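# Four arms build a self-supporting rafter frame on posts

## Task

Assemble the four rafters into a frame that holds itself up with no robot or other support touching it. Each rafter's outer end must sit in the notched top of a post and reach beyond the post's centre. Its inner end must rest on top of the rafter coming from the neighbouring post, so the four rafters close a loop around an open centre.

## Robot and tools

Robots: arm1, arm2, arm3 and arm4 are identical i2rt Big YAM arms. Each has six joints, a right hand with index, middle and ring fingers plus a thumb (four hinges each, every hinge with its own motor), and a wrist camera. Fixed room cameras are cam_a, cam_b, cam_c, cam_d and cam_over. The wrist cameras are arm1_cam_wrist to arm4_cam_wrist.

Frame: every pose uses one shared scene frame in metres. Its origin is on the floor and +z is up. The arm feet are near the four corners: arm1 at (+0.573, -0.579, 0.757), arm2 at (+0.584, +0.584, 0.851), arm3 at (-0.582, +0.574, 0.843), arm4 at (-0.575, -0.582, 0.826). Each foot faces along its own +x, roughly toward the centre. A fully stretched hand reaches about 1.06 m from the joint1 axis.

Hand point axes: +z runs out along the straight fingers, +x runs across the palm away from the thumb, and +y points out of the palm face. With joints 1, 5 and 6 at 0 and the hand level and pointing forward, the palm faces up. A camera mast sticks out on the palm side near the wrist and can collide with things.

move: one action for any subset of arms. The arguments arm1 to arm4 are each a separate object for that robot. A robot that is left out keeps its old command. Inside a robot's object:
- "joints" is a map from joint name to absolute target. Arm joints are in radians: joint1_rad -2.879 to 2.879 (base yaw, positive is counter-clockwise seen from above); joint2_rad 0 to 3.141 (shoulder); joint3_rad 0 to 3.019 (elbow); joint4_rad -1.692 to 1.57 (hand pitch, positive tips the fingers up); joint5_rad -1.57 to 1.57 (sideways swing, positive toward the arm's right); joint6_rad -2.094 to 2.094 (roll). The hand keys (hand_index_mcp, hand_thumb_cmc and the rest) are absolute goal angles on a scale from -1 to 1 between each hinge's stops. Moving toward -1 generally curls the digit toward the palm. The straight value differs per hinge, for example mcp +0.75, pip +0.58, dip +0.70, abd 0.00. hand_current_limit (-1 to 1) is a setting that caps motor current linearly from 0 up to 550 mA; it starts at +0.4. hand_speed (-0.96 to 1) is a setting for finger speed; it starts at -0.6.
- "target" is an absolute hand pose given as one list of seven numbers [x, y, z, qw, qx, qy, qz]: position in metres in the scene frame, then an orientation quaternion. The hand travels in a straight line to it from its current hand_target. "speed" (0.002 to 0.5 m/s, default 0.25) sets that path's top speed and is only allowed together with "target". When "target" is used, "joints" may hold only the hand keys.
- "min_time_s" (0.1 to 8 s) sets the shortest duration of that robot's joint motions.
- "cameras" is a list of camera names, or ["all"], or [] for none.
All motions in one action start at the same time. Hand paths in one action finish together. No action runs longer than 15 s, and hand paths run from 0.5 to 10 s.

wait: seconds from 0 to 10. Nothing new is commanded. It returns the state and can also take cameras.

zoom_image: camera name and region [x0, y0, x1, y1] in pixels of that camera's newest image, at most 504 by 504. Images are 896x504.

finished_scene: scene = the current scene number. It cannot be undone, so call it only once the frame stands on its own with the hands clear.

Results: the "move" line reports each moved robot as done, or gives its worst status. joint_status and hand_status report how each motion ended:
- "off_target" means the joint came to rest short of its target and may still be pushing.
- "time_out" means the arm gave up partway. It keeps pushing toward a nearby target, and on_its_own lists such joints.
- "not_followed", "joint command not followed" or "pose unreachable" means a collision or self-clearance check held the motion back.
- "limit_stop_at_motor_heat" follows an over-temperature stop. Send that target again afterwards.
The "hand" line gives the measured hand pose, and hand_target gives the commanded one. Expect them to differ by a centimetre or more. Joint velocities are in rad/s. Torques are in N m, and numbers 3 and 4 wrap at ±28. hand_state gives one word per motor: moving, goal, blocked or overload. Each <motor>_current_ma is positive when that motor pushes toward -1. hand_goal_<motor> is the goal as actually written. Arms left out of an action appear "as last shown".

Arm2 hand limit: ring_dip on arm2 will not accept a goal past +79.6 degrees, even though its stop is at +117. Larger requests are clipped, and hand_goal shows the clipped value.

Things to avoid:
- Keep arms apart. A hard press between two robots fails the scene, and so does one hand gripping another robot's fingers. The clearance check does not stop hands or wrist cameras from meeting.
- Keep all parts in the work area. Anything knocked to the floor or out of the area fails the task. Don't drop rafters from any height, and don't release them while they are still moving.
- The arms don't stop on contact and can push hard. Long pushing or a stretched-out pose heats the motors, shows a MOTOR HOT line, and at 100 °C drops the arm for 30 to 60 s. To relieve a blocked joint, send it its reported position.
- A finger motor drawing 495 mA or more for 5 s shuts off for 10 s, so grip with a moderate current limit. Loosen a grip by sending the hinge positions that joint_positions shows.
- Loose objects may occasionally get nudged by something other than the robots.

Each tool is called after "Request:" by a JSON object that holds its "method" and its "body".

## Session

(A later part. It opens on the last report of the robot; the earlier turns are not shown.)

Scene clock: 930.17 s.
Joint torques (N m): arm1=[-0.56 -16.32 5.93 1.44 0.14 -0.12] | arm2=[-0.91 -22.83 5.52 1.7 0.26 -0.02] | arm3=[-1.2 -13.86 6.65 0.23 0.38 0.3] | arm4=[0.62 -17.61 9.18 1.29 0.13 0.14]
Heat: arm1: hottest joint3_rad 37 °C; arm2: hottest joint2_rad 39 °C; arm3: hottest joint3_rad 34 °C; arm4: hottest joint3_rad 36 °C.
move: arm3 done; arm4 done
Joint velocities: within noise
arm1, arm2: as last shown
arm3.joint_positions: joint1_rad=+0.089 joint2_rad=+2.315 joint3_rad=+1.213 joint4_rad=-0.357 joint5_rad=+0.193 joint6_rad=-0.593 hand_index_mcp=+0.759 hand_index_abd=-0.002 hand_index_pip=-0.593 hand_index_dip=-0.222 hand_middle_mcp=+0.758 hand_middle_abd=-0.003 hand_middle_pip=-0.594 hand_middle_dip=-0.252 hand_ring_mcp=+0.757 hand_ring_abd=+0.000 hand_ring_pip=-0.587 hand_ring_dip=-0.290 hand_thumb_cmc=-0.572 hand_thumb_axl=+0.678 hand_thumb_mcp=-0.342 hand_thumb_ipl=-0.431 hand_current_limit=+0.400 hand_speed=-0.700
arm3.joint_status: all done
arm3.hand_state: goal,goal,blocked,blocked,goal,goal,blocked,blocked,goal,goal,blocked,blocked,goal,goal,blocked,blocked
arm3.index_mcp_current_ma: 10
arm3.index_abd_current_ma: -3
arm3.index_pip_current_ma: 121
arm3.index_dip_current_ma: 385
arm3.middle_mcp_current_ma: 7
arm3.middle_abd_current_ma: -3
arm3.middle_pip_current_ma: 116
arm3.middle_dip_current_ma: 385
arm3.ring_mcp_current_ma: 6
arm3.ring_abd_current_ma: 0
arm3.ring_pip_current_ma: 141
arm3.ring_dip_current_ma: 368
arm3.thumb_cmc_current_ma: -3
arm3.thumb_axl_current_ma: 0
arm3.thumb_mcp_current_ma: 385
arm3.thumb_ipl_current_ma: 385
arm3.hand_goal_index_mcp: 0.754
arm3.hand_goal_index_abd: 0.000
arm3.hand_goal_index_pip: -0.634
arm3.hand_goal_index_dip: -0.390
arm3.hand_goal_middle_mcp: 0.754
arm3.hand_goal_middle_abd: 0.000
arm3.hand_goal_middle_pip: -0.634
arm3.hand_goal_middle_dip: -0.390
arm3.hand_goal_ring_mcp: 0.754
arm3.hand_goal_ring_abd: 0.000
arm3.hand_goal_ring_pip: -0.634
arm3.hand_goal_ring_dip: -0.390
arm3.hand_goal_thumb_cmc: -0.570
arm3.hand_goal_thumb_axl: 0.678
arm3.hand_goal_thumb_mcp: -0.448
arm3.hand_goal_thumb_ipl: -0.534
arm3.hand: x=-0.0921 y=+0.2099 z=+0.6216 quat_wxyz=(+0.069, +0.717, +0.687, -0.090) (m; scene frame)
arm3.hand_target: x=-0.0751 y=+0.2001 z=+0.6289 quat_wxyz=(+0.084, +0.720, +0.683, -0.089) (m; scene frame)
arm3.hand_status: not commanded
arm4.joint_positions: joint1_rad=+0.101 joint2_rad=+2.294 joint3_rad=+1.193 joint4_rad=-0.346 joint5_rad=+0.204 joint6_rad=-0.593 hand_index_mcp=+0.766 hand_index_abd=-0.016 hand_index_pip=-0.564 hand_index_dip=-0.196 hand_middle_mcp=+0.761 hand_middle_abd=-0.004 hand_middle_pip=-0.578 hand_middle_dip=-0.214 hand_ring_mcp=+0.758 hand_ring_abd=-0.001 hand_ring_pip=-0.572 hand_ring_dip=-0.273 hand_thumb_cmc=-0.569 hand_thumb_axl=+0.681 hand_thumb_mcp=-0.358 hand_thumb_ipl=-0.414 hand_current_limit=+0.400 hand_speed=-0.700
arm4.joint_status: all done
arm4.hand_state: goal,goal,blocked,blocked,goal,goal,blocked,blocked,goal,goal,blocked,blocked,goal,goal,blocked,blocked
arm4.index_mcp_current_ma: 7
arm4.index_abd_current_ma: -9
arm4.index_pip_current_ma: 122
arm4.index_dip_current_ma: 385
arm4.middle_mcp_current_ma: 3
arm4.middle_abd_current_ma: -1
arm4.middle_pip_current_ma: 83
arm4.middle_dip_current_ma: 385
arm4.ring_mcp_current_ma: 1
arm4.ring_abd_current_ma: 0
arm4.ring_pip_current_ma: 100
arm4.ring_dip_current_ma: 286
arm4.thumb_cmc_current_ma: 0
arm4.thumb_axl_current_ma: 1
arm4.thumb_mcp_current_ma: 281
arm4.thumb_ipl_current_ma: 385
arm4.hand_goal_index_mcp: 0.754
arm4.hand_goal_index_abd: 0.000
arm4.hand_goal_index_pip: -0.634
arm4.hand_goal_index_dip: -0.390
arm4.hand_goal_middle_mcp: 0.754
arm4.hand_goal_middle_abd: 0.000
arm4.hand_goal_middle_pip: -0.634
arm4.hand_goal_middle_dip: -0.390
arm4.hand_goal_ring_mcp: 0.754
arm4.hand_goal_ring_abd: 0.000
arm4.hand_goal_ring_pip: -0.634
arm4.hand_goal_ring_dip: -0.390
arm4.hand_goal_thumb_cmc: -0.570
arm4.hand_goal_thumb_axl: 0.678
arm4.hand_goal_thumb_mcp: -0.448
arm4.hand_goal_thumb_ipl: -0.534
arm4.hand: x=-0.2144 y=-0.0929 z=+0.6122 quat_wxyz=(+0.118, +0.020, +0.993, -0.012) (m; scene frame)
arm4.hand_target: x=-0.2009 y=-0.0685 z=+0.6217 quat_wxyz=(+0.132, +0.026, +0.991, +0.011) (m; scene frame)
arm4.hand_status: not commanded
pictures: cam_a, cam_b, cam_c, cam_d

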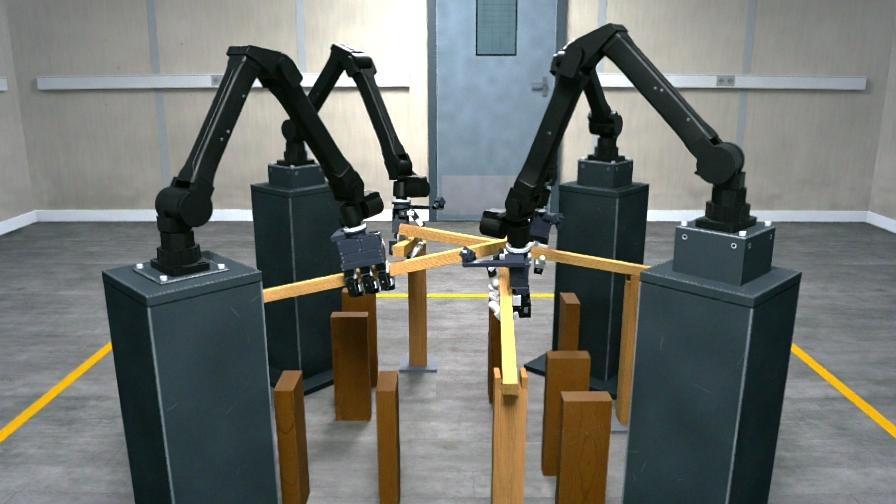

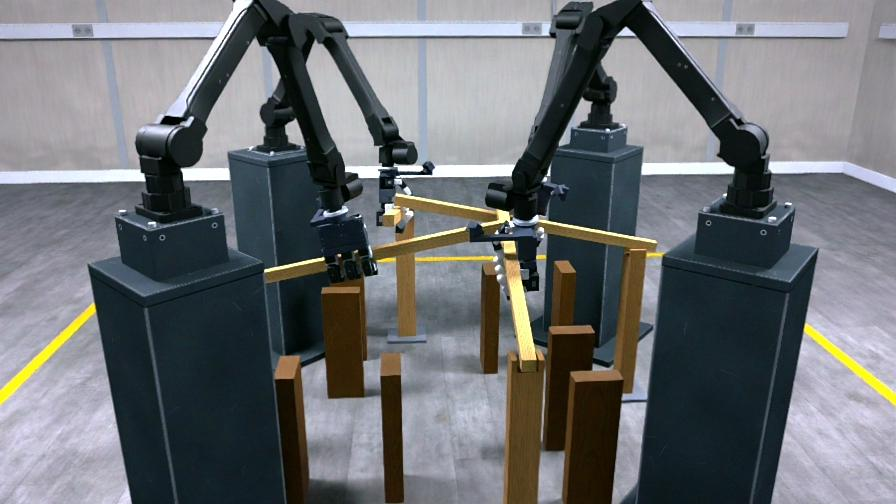

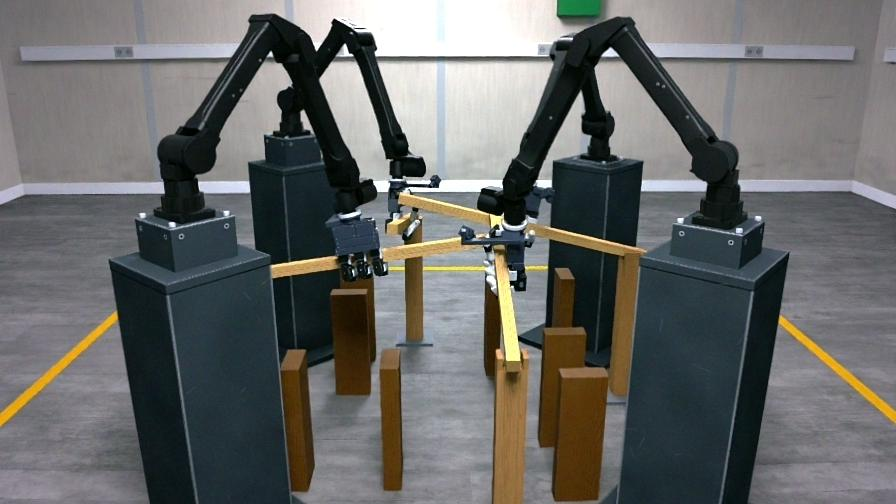

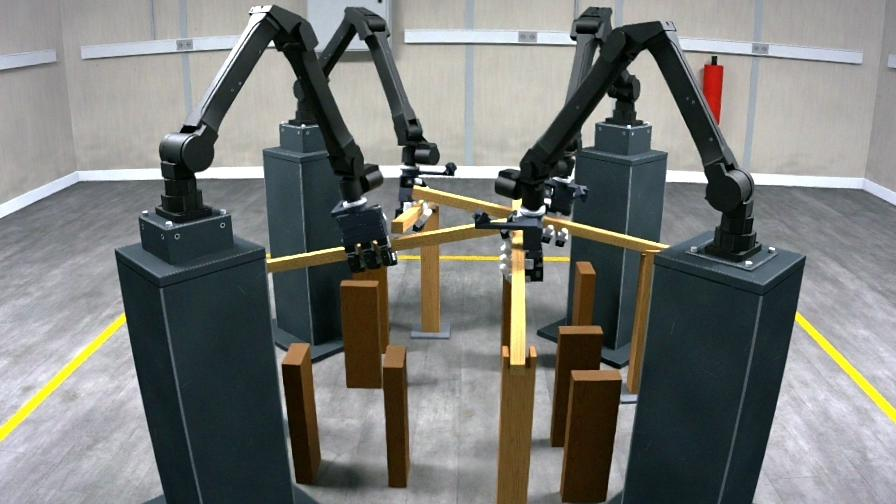

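Request:
{"method": "move", "body": {"arm1": {"target": [0.0637,-0.191,0.618,0.0685,-0.6816,0.7242,0.0849], "speed": 0.03}, "arm2": {"target": [0.2263,0.064,0.616,0.0106,0.9930,-0.0260,-0.1172], "speed": 0.03}, "cameras": ["cam_a", "cam_b", "cam_c", "cam_d"]}}

Request:
{"method": "zoom_image", "body": {"camera": "cam_a", "region": [470, 320, 550, 420]}}

Request:
{"method": "zoom_image", "body": {"camera": "cam_d", "region": [480, 300, 560, 400]}}

Request:
{"method": "zoom_image", "body": {"camera": "cam_a", "region": [380, 200, 480, 290]}}

Request:
{"method": "zoom_image", "body": {"camera": "cam_b", "region": [370, 170, 470, 260]}}

Request:
{"method": "zoom_image", "body": {"camera": "cam_c", "region": [370, 170, 470, 260]}}

Scene clock: 966.60 s.
Joint torques (N m): arm1=[0.56 -16.85 8.77 0.66 0.15 0.01] | arm2=[-0.79 -22.95 6.17 0.9 0.09 0.07] | arm3=[-1.2 -13.86 6.64 0.21 0.38 0.3] | arm4=[0.67 -17.49 9.21 1.22 0.14 0.14]
Heat: arm1: hottest joint3_rad 37 °C; arm2: hottest joint2_rad 39 °C; arm3: hottest joint3_rad 34 °C; arm4: hottest joint3_rad 37 °C.
move: arm1 off_target; arm2 off_target
Joint velocities: within noise
arm1.joint_positions: joint1_rad=+0.141 joint2_rad=+2.166 joint3_rad=+1.199 joint4_rad=-0.491 joint5_rad=+0.160 joint6_rad=-0.612 hand_index_mcp=+0.758 hand_index_abd=+0.000 hand_index_pip=-0.596 hand_index_dip=-0.170 hand_middle_mcp=+0.758 hand_middle_abd=+0.001 hand_middle_pip=-0.597 hand_middle_dip=-0.156 hand_ring_mcp=+0.758 hand_ring_abd=+0.001 hand_ring_pip=-0.586 hand_ring_dip=-0.167 hand_thumb_cmc=-0.569 hand_thumb_axl=+0.677 hand_thumb_mcp=-0.356 hand_thumb_ipl=-0.398 hand_current_limit=+0.400 hand_speed=-0.700
arm1.joint_status: not commanded
arm1.hand_state: goal,goal,blocked,blocked,goal,goal,blocked,blocked,goal,goal,blocked,blocked,goal,goal,blocked,blocked
arm1.index_mcp_current_ma: 15
arm1.index_abd_current_ma: 0
arm1.index_pip_current_ma: 166
arm1.index_dip_current_ma: 385
arm1.middle_mcp_current_ma: 16
arm1.middle_abd_current_ma: 2
arm1.middle_pip_current_ma: 162
arm1.middle_dip_current_ma: 385
arm1.ring_mcp_current_ma: 15
arm1.ring_abd_current_ma: 3
arm1.ring_pip_current_ma: 212
arm1.ring_dip_current_ma: 385
arm1.thumb_cmc_current_ma: 3
arm1.thumb_axl_current_ma: -3
arm1.thumb_mcp_current_ma: 385
arm1.thumb_ipl_current_ma: 385
arm1.hand_goal_index_mcp: 0.754
arm1.hand_goal_index_abd: 0.000
arm1.hand_goal_index_pip: -0.634
arm1.hand_goal_index_dip: -0.390
arm1.hand_goal_middle_mcp: 0.754
arm1.hand_goal_middle_abd: 0.000
arm1.hand_goal_middle_pip: -0.634
arm1.hand_goal_middle_dip: -0.390
arm1.hand_goal_ring_mcp: 0.754
arm1.hand_goal_ring_abd: 0.000
arm1.hand_goal_ring_pip: -0.634
arm1.hand_goal_ring_dip: -0.390
arm1.hand_goal_thumb_cmc: -0.570
arm1.hand_goal_thumb_axl: 0.678
arm1.hand_goal_thumb_mcp: -0.448
arm1.hand_goal_thumb_ipl: -0.534
arm1.hand: x=+0.0787 y=-0.2103 z=+0.6075 quat_wxyz=(+0.070, -0.689, +0.718, +0.067) (m; scene frame)
arm1.hand_target: x=+0.0646 y=-0.1917 z=+0.6186 quat_wxyz=(+0.069, -0.681, +0.724, +0.085) (m; scene frame)
arm1.hand_status: off_target (0.027 m and 2.4 deg from the pose sent, 0.025 m and 2.2 deg at the start)
arm2.joint_positions: joint1_rad=+0.219 joint2_rad=+2.371 joint3_rad=+1.226 joint4_rad=-0.310 joint5_rad=+0.179 joint6_rad=-0.555 hand_index_mcp=+0.757 hand_index_abd=+0.001 hand_index_pip=-0.591 hand_index_dip=-0.187 hand_middle_mcp=+0.756 hand_middle_abd=+0.001 hand_middle_pip=-0.597 hand_middle_dip=-0.187 hand_ring_mcp=+0.756 hand_ring_abd=+0.001 hand_ring_pip=-0.598 hand_ring_dip=-0.186 hand_thumb_cmc=-0.571 hand_thumb_axl=+0.676 hand_thumb_mcp=-0.355 hand_thumb_ipl=-0.402 hand_current_limit=+0.400 hand_speed=-0.700
arm2.joint_status: not commanded
arm2.hand_state: goal,goal,blocked,blocked,goal,goal,blocked,blocked,goal,goal,blocked,blocked,goal,goal,blocked,blocked
arm2.index_mcp_current_ma: 6
arm2.index_abd_current_ma: 1
arm2.index_pip_current_ma: 143
arm2.index_dip_current_ma: 385
arm2.middle_mcp_current_ma: 4
arm2.middle_abd_current_ma: 1
arm2.middle_pip_current_ma: 120
arm2.middle_dip_current_ma: 385
arm2.ring_mcp_current_ma: 4
arm2.ring_abd_current_ma: 1
arm2.ring_pip_current_ma: 115
arm2.ring_dip_current_ma: 385
arm2.thumb_cmc_current_ma: -2
arm2.thumb_axl_current_ma: -5
arm2.thumb_mcp_current_ma: 385
arm2.thumb_ipl_current_ma: 385
arm2.hand_goal_index_mcp: 0.754
arm2.hand_goal_index_abd: 0.000
arm2.hand_goal_index_pip: -0.634
arm2.hand_goal_index_dip: -0.390
arm2.hand_goal_middle_mcp: 0.754
arm2.hand_goal_middle_abd: 0.000
arm2.hand_goal_middle_pip: -0.634
arm2.hand_goal_middle_dip: -0.390
arm2.hand_goal_ring_mcp: 0.754
arm2.hand_goal_ring_abd: 0.000
arm2.hand_goal_ring_pip: -0.634
arm2.hand_goal_ring_dip: -0.390
arm2.hand_goal_thumb_cmc: -0.570
arm2.hand_goal_thumb_axl: 0.678
arm2.hand_goal_thumb_mcp: -0.448
arm2.hand_goal_thumb_ipl: -0.534
arm2.hand: x=+0.2408 y=+0.0799 z=+0.6088 quat_wxyz=(-0.003, +0.994, -0.019, -0.108) (m; scene frame)
arm2.hand_target: x=+0.2267 y=+0.0646 z=+0.6166 quat_wxyz=(+0.011, +0.993, -0.026, -0.117) (m; scene frame)
arm2.hand_status: off_target (0.023 m and 2.0 deg from the pose sent, 0.027 m and 1.9 deg at the start)
arm3, arm4: as last shown
pictures: cam_a, cam_b, cam_c, cam_d

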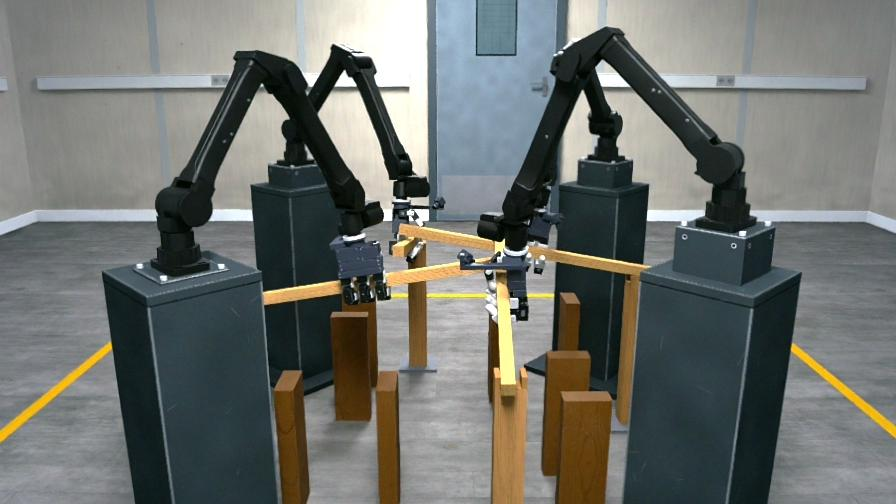

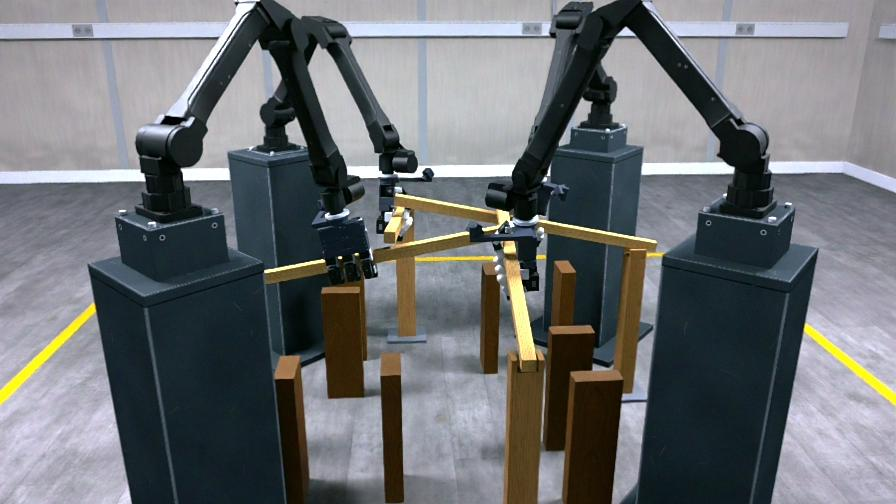

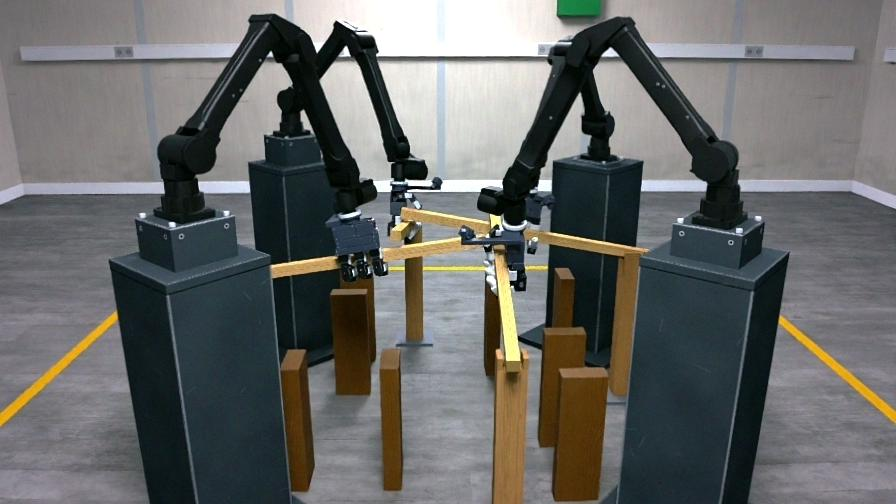

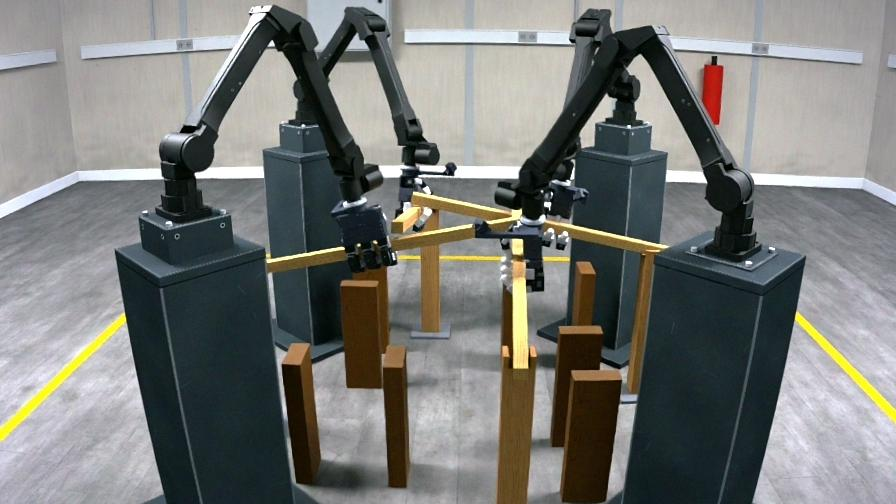

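Scaled by 5.040.

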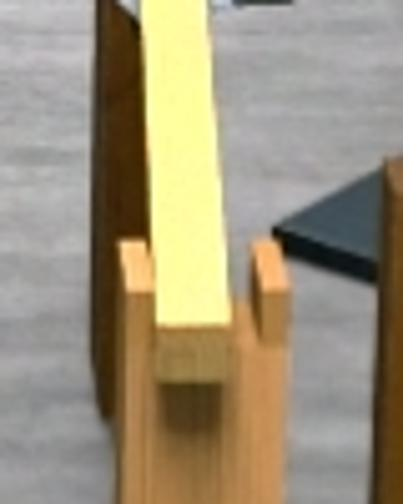

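Scaled by 5.040.

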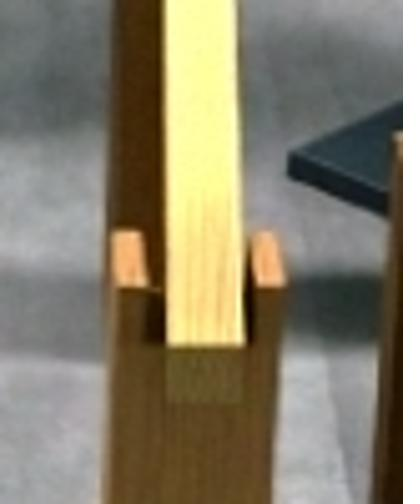

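Scaled by 5.040.

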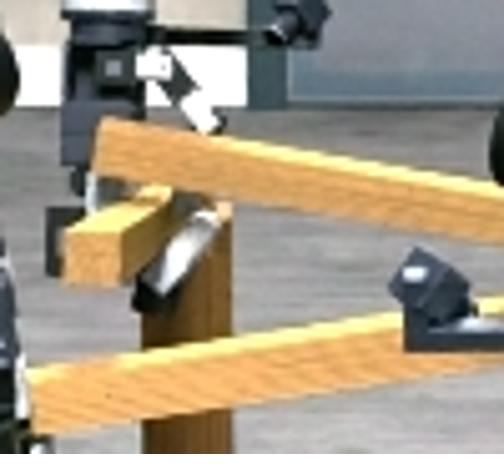

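Scaled by 5.040.

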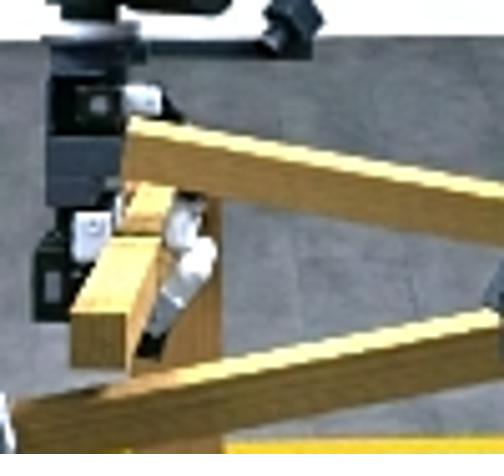

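Scaled by 5.040.

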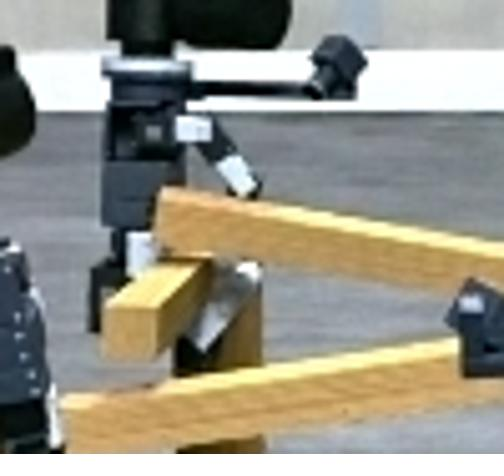

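Request:
{"method": "move", "body": {"arm1": {"target": [0.0607,-0.186,0.607,0.0600,-0.6812,0.7265,0.0734], "speed": 0.03}, "arm2": {"target": [0.2265,0.0709,0.5975,0.0020,0.9955,-0.0293,-0.0917], "speed": 0.03}, "arm3": {"target": [-0.0728,0.2002,0.606,0.0720,0.7209,0.6848,-0.0734], "speed": 0.03}, "arm4": {"target": [-0.2000,-0.0633,0.6055,0.1126,0.0244,0.9936,0.0089], "speed": 0.03}, "cameras": ["cam_a", "cam_b", "cam_c", "cam_d"]}}

Request:
{"method": "zoom_image", "body": {"camera": "cam_a", "region": [470, 320, 550, 420]}}

Request:
{"method": "zoom_image", "body": {"camera": "cam_b", "region": [480, 300, 560, 400]}}

Request:
{"method": "zoom_image", "body": {"camera": "cam_c", "region": [470, 300, 550, 400]}}

Request:
{"method": "zoom_image", "body": {"camera": "cam_d", "region": [480, 300, 560, 400]}}

Request:
{"method": "zoom_image", "body": {"camera": "cam_a", "region": [380, 200, 480, 290]}}

Request:
{"method": "zoom_image", "body": {"camera": "cam_b", "region": [370, 170, 470, 260]}}

Request:
{"method": "zoom_image", "body": {"camera": "cam_c", "region": [370, 170, 470, 260]}}

Request:
{"method": "zoom_image", "body": {"camera": "cam_d", "region": [380, 180, 480, 270]}}

Scene clock: 999.03 s.
Joint torques (N m): arm1=[-0.5 -16.38 8.77 0.23 0.1 -0.03] | arm2=[-1.08 -23.06 5.87 0.69 0.04 0.03] | arm3=[-1.96 -13.86 6.53 0.21 -0.05 0.18] | arm4=[0.09 -18.14 9.62 0.36 0.05 0.1]
Heat: arm1: hottest joint3_rad 38 °C; arm2: hottest joint2_rad 41 °C; arm3: hottest joint3_rad 34 °C; arm4: hottest joint3_rad 37 °C.
move: arm1 off_target; arm2 off_target; arm3 off_target; arm4 off_target
Joint velocities: within noise
arm1.joint_positions: joint1_rad=+0.136 joint2_rad=+2.200 joint3_rad=+1.237 joint4_rad=-0.512 joint5_rad=+0.140 joint6_rad=-0.612 hand_index_mcp=+0.758 hand_index_abd=+0.000 hand_index_pip=-0.596 hand_index_dip=-0.170 hand_middle_mcp=+0.758 hand_middle_abd=+0.001 hand_middle_pip=-0.597 hand_middle_dip=-0.156 hand_ring_mcp=+0.758 hand_ring_abd=+0.001 hand_ring_pip=-0.586 hand_ring_dip=-0.167 hand_thumb_cmc=-0.569 hand_thumb_axl=+0.677 hand_thumb_mcp=-0.356 hand_thumb_ipl=-0.398 hand_current_limit=+0.400 hand_speed=-0.700
arm1.joint_status: not commanded
arm1.hand_state: goal,goal,blocked,blocked,goal,goal,blocked,blocked,goal,goal,blocked,blocked,goal,goal,blocked,blocked
arm1.index_mcp_current_ma: 15
arm1.index_abd_current_ma: 0
arm1.index_pip_current_ma: 166
arm1.index_dip_current_ma: 385
arm1.middle_mcp_current_ma: 16
arm1.middle_abd_current_ma: 2
arm1.middle_pip_current_ma: 162
arm1.middle_dip_current_ma: 385
arm1.ring_mcp_current_ma: 15
arm1.ring_abd_current_ma: 3
arm1.ring_pip_current_ma: 212
arm1.ring_dip_current_ma: 385
arm1.thumb_cmc_current_ma: 3
arm1.thumb_axl_current_ma: -3
arm1.thumb_mcp_current_ma: 385
arm1.thumb_ipl_current_ma: 385
arm1.hand_goal_index_mcp: 0.754
arm1.hand_goal_index_abd: 0.000
arm1.hand_goal_index_pip: -0.634
arm1.hand_goal_index_dip: -0.390
arm1.hand_goal_middle_mcp: 0.754
arm1.hand_goal_middle_abd: 0.000
arm1.hand_goal_middle_pip: -0.634
arm1.hand_goal_middle_dip: -0.390
arm1.hand_goal_ring_mcp: 0.754
arm1.hand_goal_ring_abd: 0.000
arm1.hand_goal_ring_pip: -0.634
arm1.hand_goal_ring_dip: -0.390
arm1.hand_goal_thumb_cmc: -0.570
arm1.hand_goal_thumb_axl: 0.678
arm1.hand_goal_thumb_mcp: -0.448
arm1.hand_goal_thumb_ipl: -0.534
arm1.hand: x=+0.0738 y=-0.2069 z=+0.5968 quat_wxyz=(+0.062, -0.689, +0.720, +0.056) (m; scene frame)
arm1.hand_target: x=+0.0615 y=-0.1864 z=+0.6079 quat_wxyz=(+0.060, -0.681, +0.726, +0.074) (m; scene frame)
arm1.hand_status: off_target (0.027 m and 2.3 deg from the pose sent, 0.030 m and 1.9 deg at the start)
arm2.joint_positions: joint1_rad=+0.207 joint2_rad=+2.407 joint3_rad=+1.256 joint4_rad=-0.338 joint5_rad=+0.144 joint6_rad=-0.556 hand_index_mcp=+0.757 hand_index_abd=+0.001 hand_index_pip=-0.591 hand_index_dip=-0.187 hand_middle_mcp=+0.756 hand_middle_abd=+0.001 hand_middle_pip=-0.597 hand_middle_dip=-0.187 hand_ring_mcp=+0.756 hand_ring_abd=+0.001 hand_ring_pip=-0.598 hand_ring_dip=-0.186 hand_thumb_cmc=-0.571 hand_thumb_axl=+0.676 hand_thumb_mcp=-0.355 hand_thumb_ipl=-0.402 hand_current_limit=+0.400 hand_speed=-0.700
arm2.joint_status: not commanded
arm2.hand_state: goal,goal,blocked,blocked,goal,goal,blocked,blocked,goal,goal,blocked,blocked,goal,goal,blocked,blocked
arm2.index_mcp_current_ma: 6
arm2.index_abd_current_ma: 1
arm2.index_pip_current_ma: 143
arm2.index_dip_current_ma: 385
arm2.middle_mcp_current_ma: 4
arm2.middle_abd_current_ma: 1
arm2.middle_pip_current_ma: 120
arm2.middle_dip_current_ma: 385
arm2.ring_mcp_current_ma: 5
arm2.ring_abd_current_ma: 1
arm2.ring_pip_current_ma: 115
arm2.ring_dip_current_ma: 385
arm2.thumb_cmc_current_ma: -2
arm2.thumb_axl_current_ma: -5
arm2.thumb_mcp_current_ma: 385
arm2.thumb_ipl_current_ma: 385
arm2.hand_goal_index_mcp: 0.754
arm2.hand_goal_index_abd: 0.000
arm2.hand_goal_index_pip: -0.634
arm2.hand_goal_index_dip: -0.390
arm2.hand_goal_middle_mcp: 0.754
arm2.hand_goal_middle_abd: 0.000
arm2.hand_goal_middle_pip: -0.634
arm2.hand_goal_middle_dip: -0.390
arm2.hand_goal_ring_mcp: 0.754
arm2.hand_goal_ring_abd: 0.000
arm2.hand_goal_ring_pip: -0.634
arm2.hand_goal_ring_dip: -0.390
arm2.hand_goal_thumb_cmc: -0.570
arm2.hand_goal_thumb_axl: 0.678
arm2.hand_goal_thumb_mcp: -0.448
arm2.hand_goal_thumb_ipl: -0.534
arm2.hand: x=+0.2413 y=+0.0832 z=+0.5923 quat_wxyz=(-0.009, +0.996, -0.023, -0.084) (m; scene frame)
arm2.hand_target: x=+0.2267 y=+0.0713 z=+0.5982 quat_wxyz=(+0.002, +0.995, -0.029, -0.092) (m; scene frame)
arm2.hand_status: off_target (0.020 m and 1.7 deg from the pose sent, 0.020 m and 2.3 deg at the start)
arm3.joint_positions: joint1_rad=+0.089 joint2_rad=+2.365 joint3_rad=+1.249 joint4_rad=-0.357 joint5_rad=+0.167 joint6_rad=-0.588 hand_index_mcp=+0.759 hand_index_abd=-0.002 hand_index_pip=-0.593 hand_index_dip=-0.222 hand_middle_mcp=+0.758 hand_middle_abd=-0.002 hand_middle_pip=-0.594 hand_middle_dip=-0.252 hand_ring_mcp=+0.757 hand_ring_abd=+0.000 hand_ring_pip=-0.587 hand_ring_dip=-0.290 hand_thumb_cmc=-0.572 hand_thumb_axl=+0.678 hand_thumb_mcp=-0.342 hand_thumb_ipl=-0.431 hand_current_limit=+0.400 hand_speed=-0.700
arm3.joint_status: not commanded
arm3.hand_state: goal,goal,blocked,blocked,goal,goal,blocked,blocked,goal,goal,blocked,blocked,goal,goal,blocked,blocked
arm3.index_mcp_current_ma: 10
arm3.index_abd_current_ma: -3
arm3.index_pip_current_ma: 121
arm3.index_dip_current_ma: 385
arm3.middle_mcp_current_ma: 8
arm3.middle_abd_current_ma: -3
arm3.middle_pip_current_ma: 116
arm3.middle_dip_current_ma: 385
arm3.ring_mcp_current_ma: 6
arm3.ring_abd_current_ma: 0
arm3.ring_pip_current_ma: 141
arm3.ring_dip_current_ma: 368
arm3.thumb_cmc_current_ma: -3
arm3.thumb_axl_current_ma: 0
arm3.thumb_mcp_current_ma: 385
arm3.thumb_ipl_current_ma: 385
arm3.hand_goal_index_mcp: 0.754
arm3.hand_goal_index_abd: 0.000
arm3.hand_goal_index_pip: -0.634
arm3.hand_goal_index_dip: -0.390
arm3.hand_goal_middle_mcp: 0.754
arm3.hand_goal_middle_abd: 0.000
arm3.hand_goal_middle_pip: -0.634
arm3.hand_goal_middle_dip: -0.390
arm3.hand_goal_ring_mcp: 0.754
arm3.hand_goal_ring_abd: 0.000
arm3.hand_goal_ring_pip: -0.634
arm3.hand_goal_ring_dip: -0.390
arm3.hand_goal_thumb_cmc: -0.570
arm3.hand_goal_thumb_axl: 0.678
arm3.hand_goal_thumb_mcp: -0.448
arm3.hand_goal_thumb_ipl: -0.534
arm3.hand: x=-0.0876 y=+0.2117 z=+0.6018 quat_wxyz=(+0.060, +0.719, +0.688, -0.079) (m; scene frame)
arm3.hand_target: x=-0.0733 y=+0.2004 z=+0.6066 quat_wxyz=(+0.072, +0.721, +0.685, -0.073) (m; scene frame)
arm3.hand_status: off_target (0.019 m and 1.6 deg from the pose sent, 0.027 m and 2.0 deg at the start)
arm4.joint_positions: joint1_rad=+0.101 joint2_rad=+2.334 joint3_rad=+1.227 joint4_rad=-0.354 joint5_rad=+0.174 joint6_rad=-0.593 hand_index_mcp=+0.766 hand_index_abd=-0.016 hand_index_pip=-0.564 hand_index_dip=-0.196 hand_middle_mcp=+0.761 hand_middle_abd=-0.004 hand_middle_pip=-0.578 hand_middle_dip=-0.214 hand_ring_mcp=+0.758 hand_ring_abd=-0.001 hand_ring_pip=-0.572 hand_ring_dip=-0.273 hand_thumb_cmc=-0.569 hand_thumb_axl=+0.681 hand_thumb_mcp=-0.358 hand_thumb_ipl=-0.414 hand_current_limit=+0.400 hand_speed=-0.700
arm4.joint_status: not commanded
arm4.hand_state: goal,goal,blocked,blocked,goal,goal,blocked,blocked,goal,goal,blocked,blocked,goal,goal,blocked,blocked
arm4.index_mcp_current_ma: 7
arm4.index_abd_current_ma: -9
arm4.index_pip_current_ma: 122
arm4.index_dip_current_ma: 385
arm4.middle_mcp_current_ma: 3
arm4.middle_abd_current_ma: -1
arm4.middle_pip_current_ma: 83
arm4.middle_dip_current_ma: 385
arm4.ring_mcp_current_ma: 1
arm4.ring_abd_current_ma: 0
arm4.ring_pip_current_ma: 100
arm4.ring_dip_current_ma: 285
arm4.thumb_cmc_current_ma: 0
arm4.thumb_axl_current_ma: 1
arm4.thumb_mcp_current_ma: 281
arm4.thumb_ipl_current_ma: 385
arm4.hand_goal_index_mcp: 0.754
arm4.hand_goal_index_abd: 0.000
arm4.hand_goal_index_pip: -0.634
arm4.hand_goal_index_dip: -0.390
arm4.hand_goal_middle_mcp: 0.754
arm4.hand_goal_middle_abd: 0.000
arm4.hand_goal_middle_pip: -0.634
arm4.hand_goal_middle_dip: -0.390
arm4.hand_goal_ring_mcp: 0.754
arm4.hand_goal_ring_abd: 0.000
arm4.hand_goal_ring_pip: -0.634
arm4.hand_goal_ring_dip: -0.390
arm4.hand_goal_thumb_cmc: -0.570
arm4.hand_goal_thumb_axl: 0.678
arm4.hand_goal_thumb_mcp: -0.448
arm4.hand_goal_thumb_ipl: -0.534
arm4.hand: x=-0.2162 y=-0.0864 z=+0.5973 quat_wxyz=(+0.102, +0.018, +0.995, -0.009) (m; scene frame)
arm4.hand_target: x=-0.2007 y=-0.0644 z=+0.6067 quat_wxyz=(+0.113, +0.024, +0.993, +0.009) (m; scene frame)
arm4.hand_status: off_target (0.029 m and 2.5 deg from the pose sent, 0.034 m and 2.5 deg at the start)
pictures: cam_a, cam_b, cam_c, cam_d

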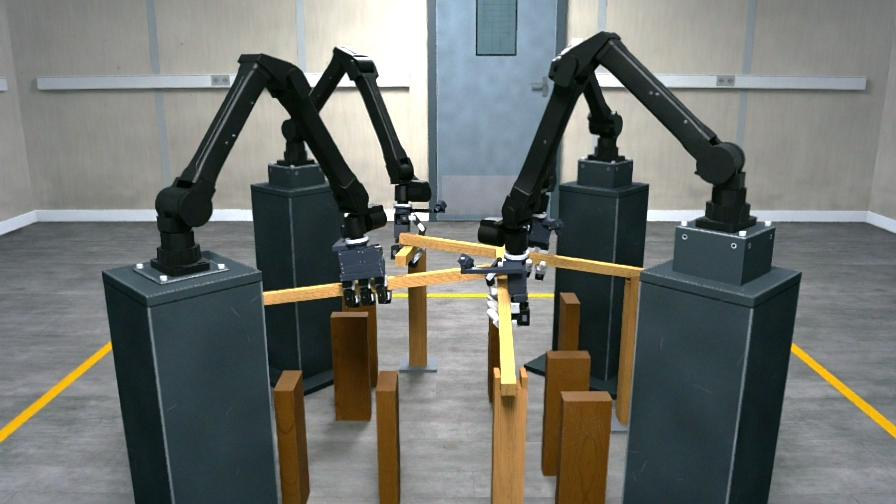

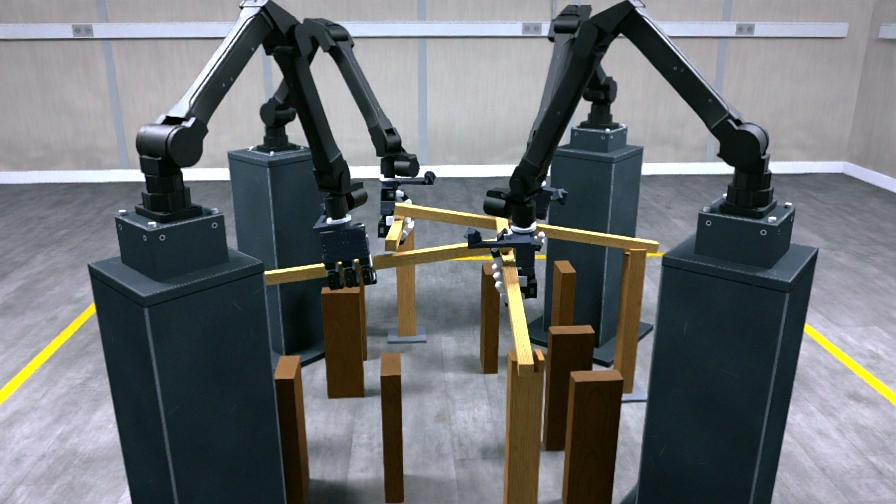

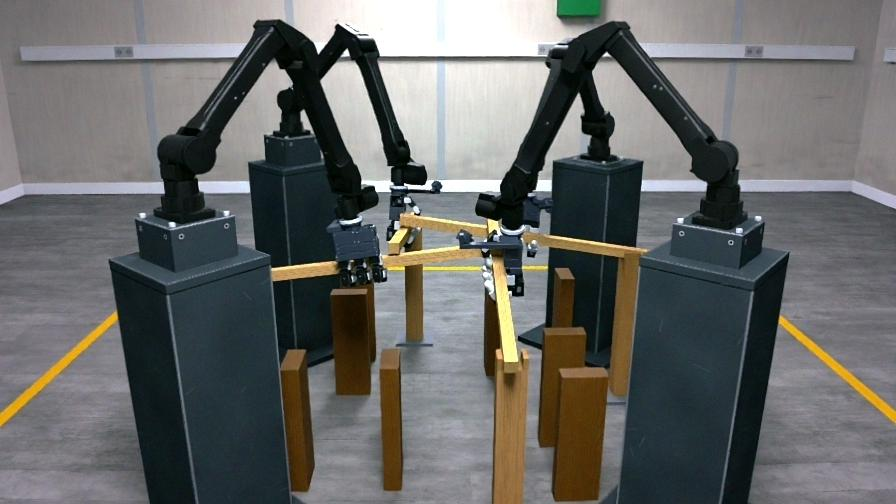

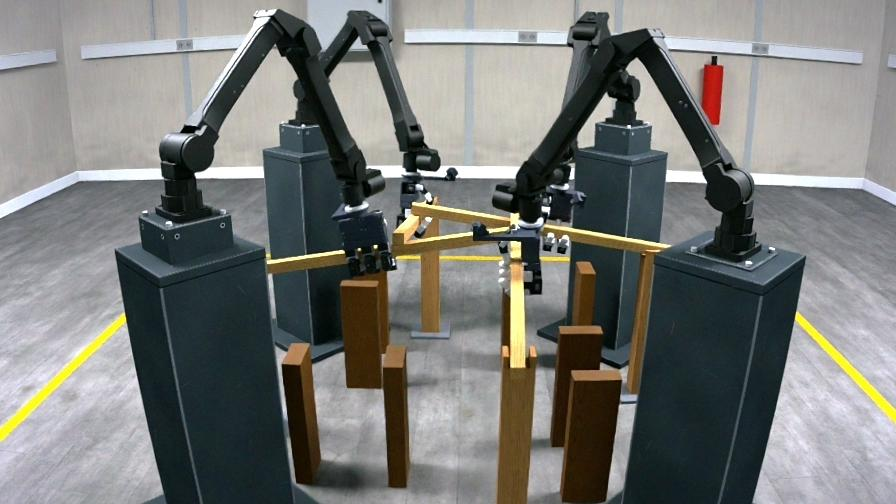

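Scaled by 5.040.

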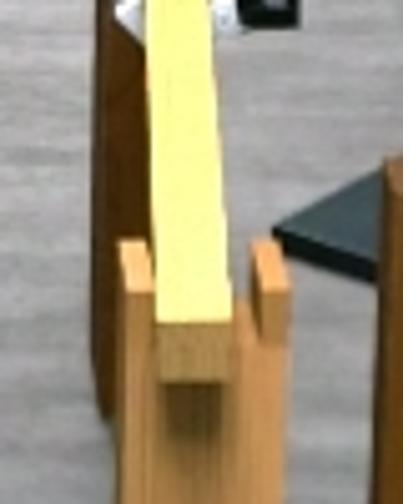

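Scaled by 5.040.

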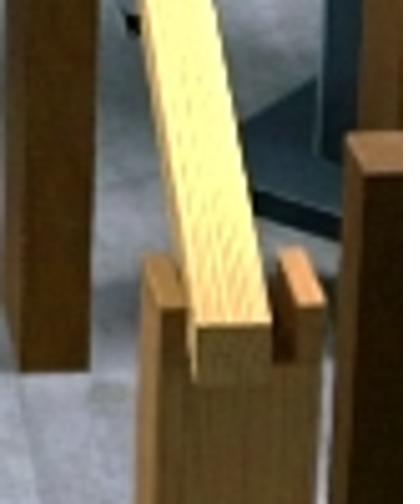

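Scaled by 5.040.

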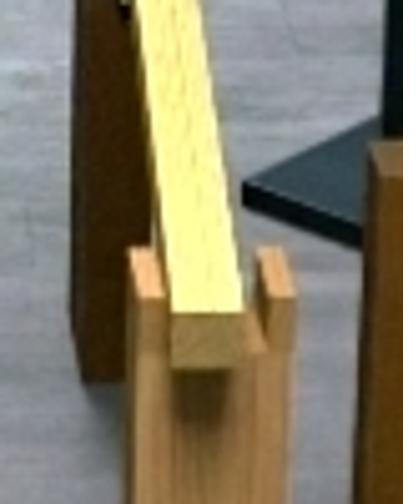

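Scaled by 5.040.

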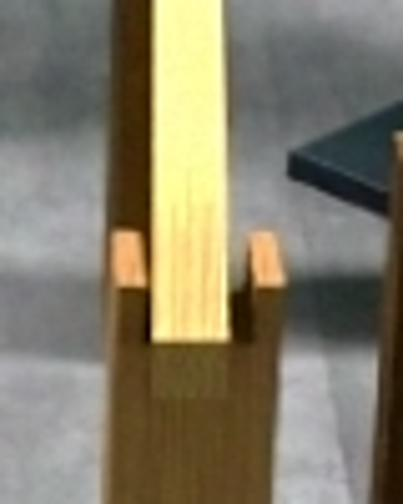

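Scaled by 5.040.

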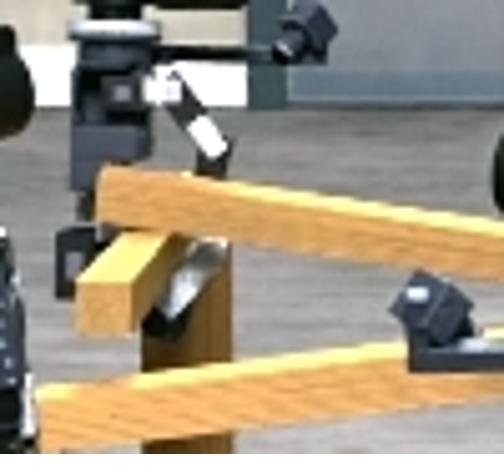

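Scaled by 5.040.

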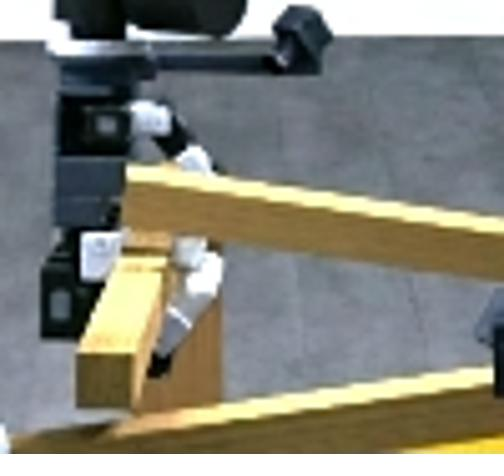

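Scaled by 5.040.

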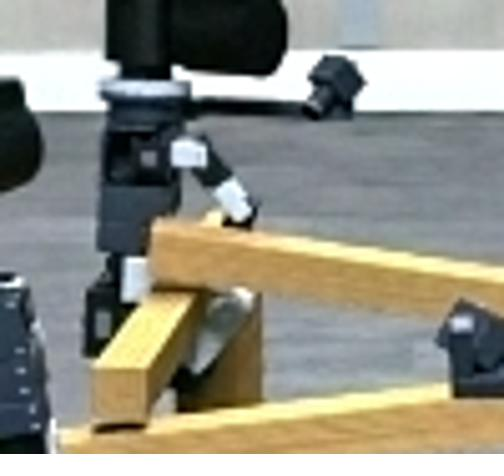

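Scaled by 5.040.

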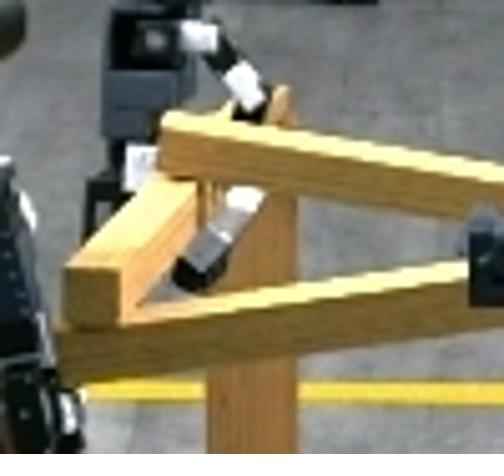

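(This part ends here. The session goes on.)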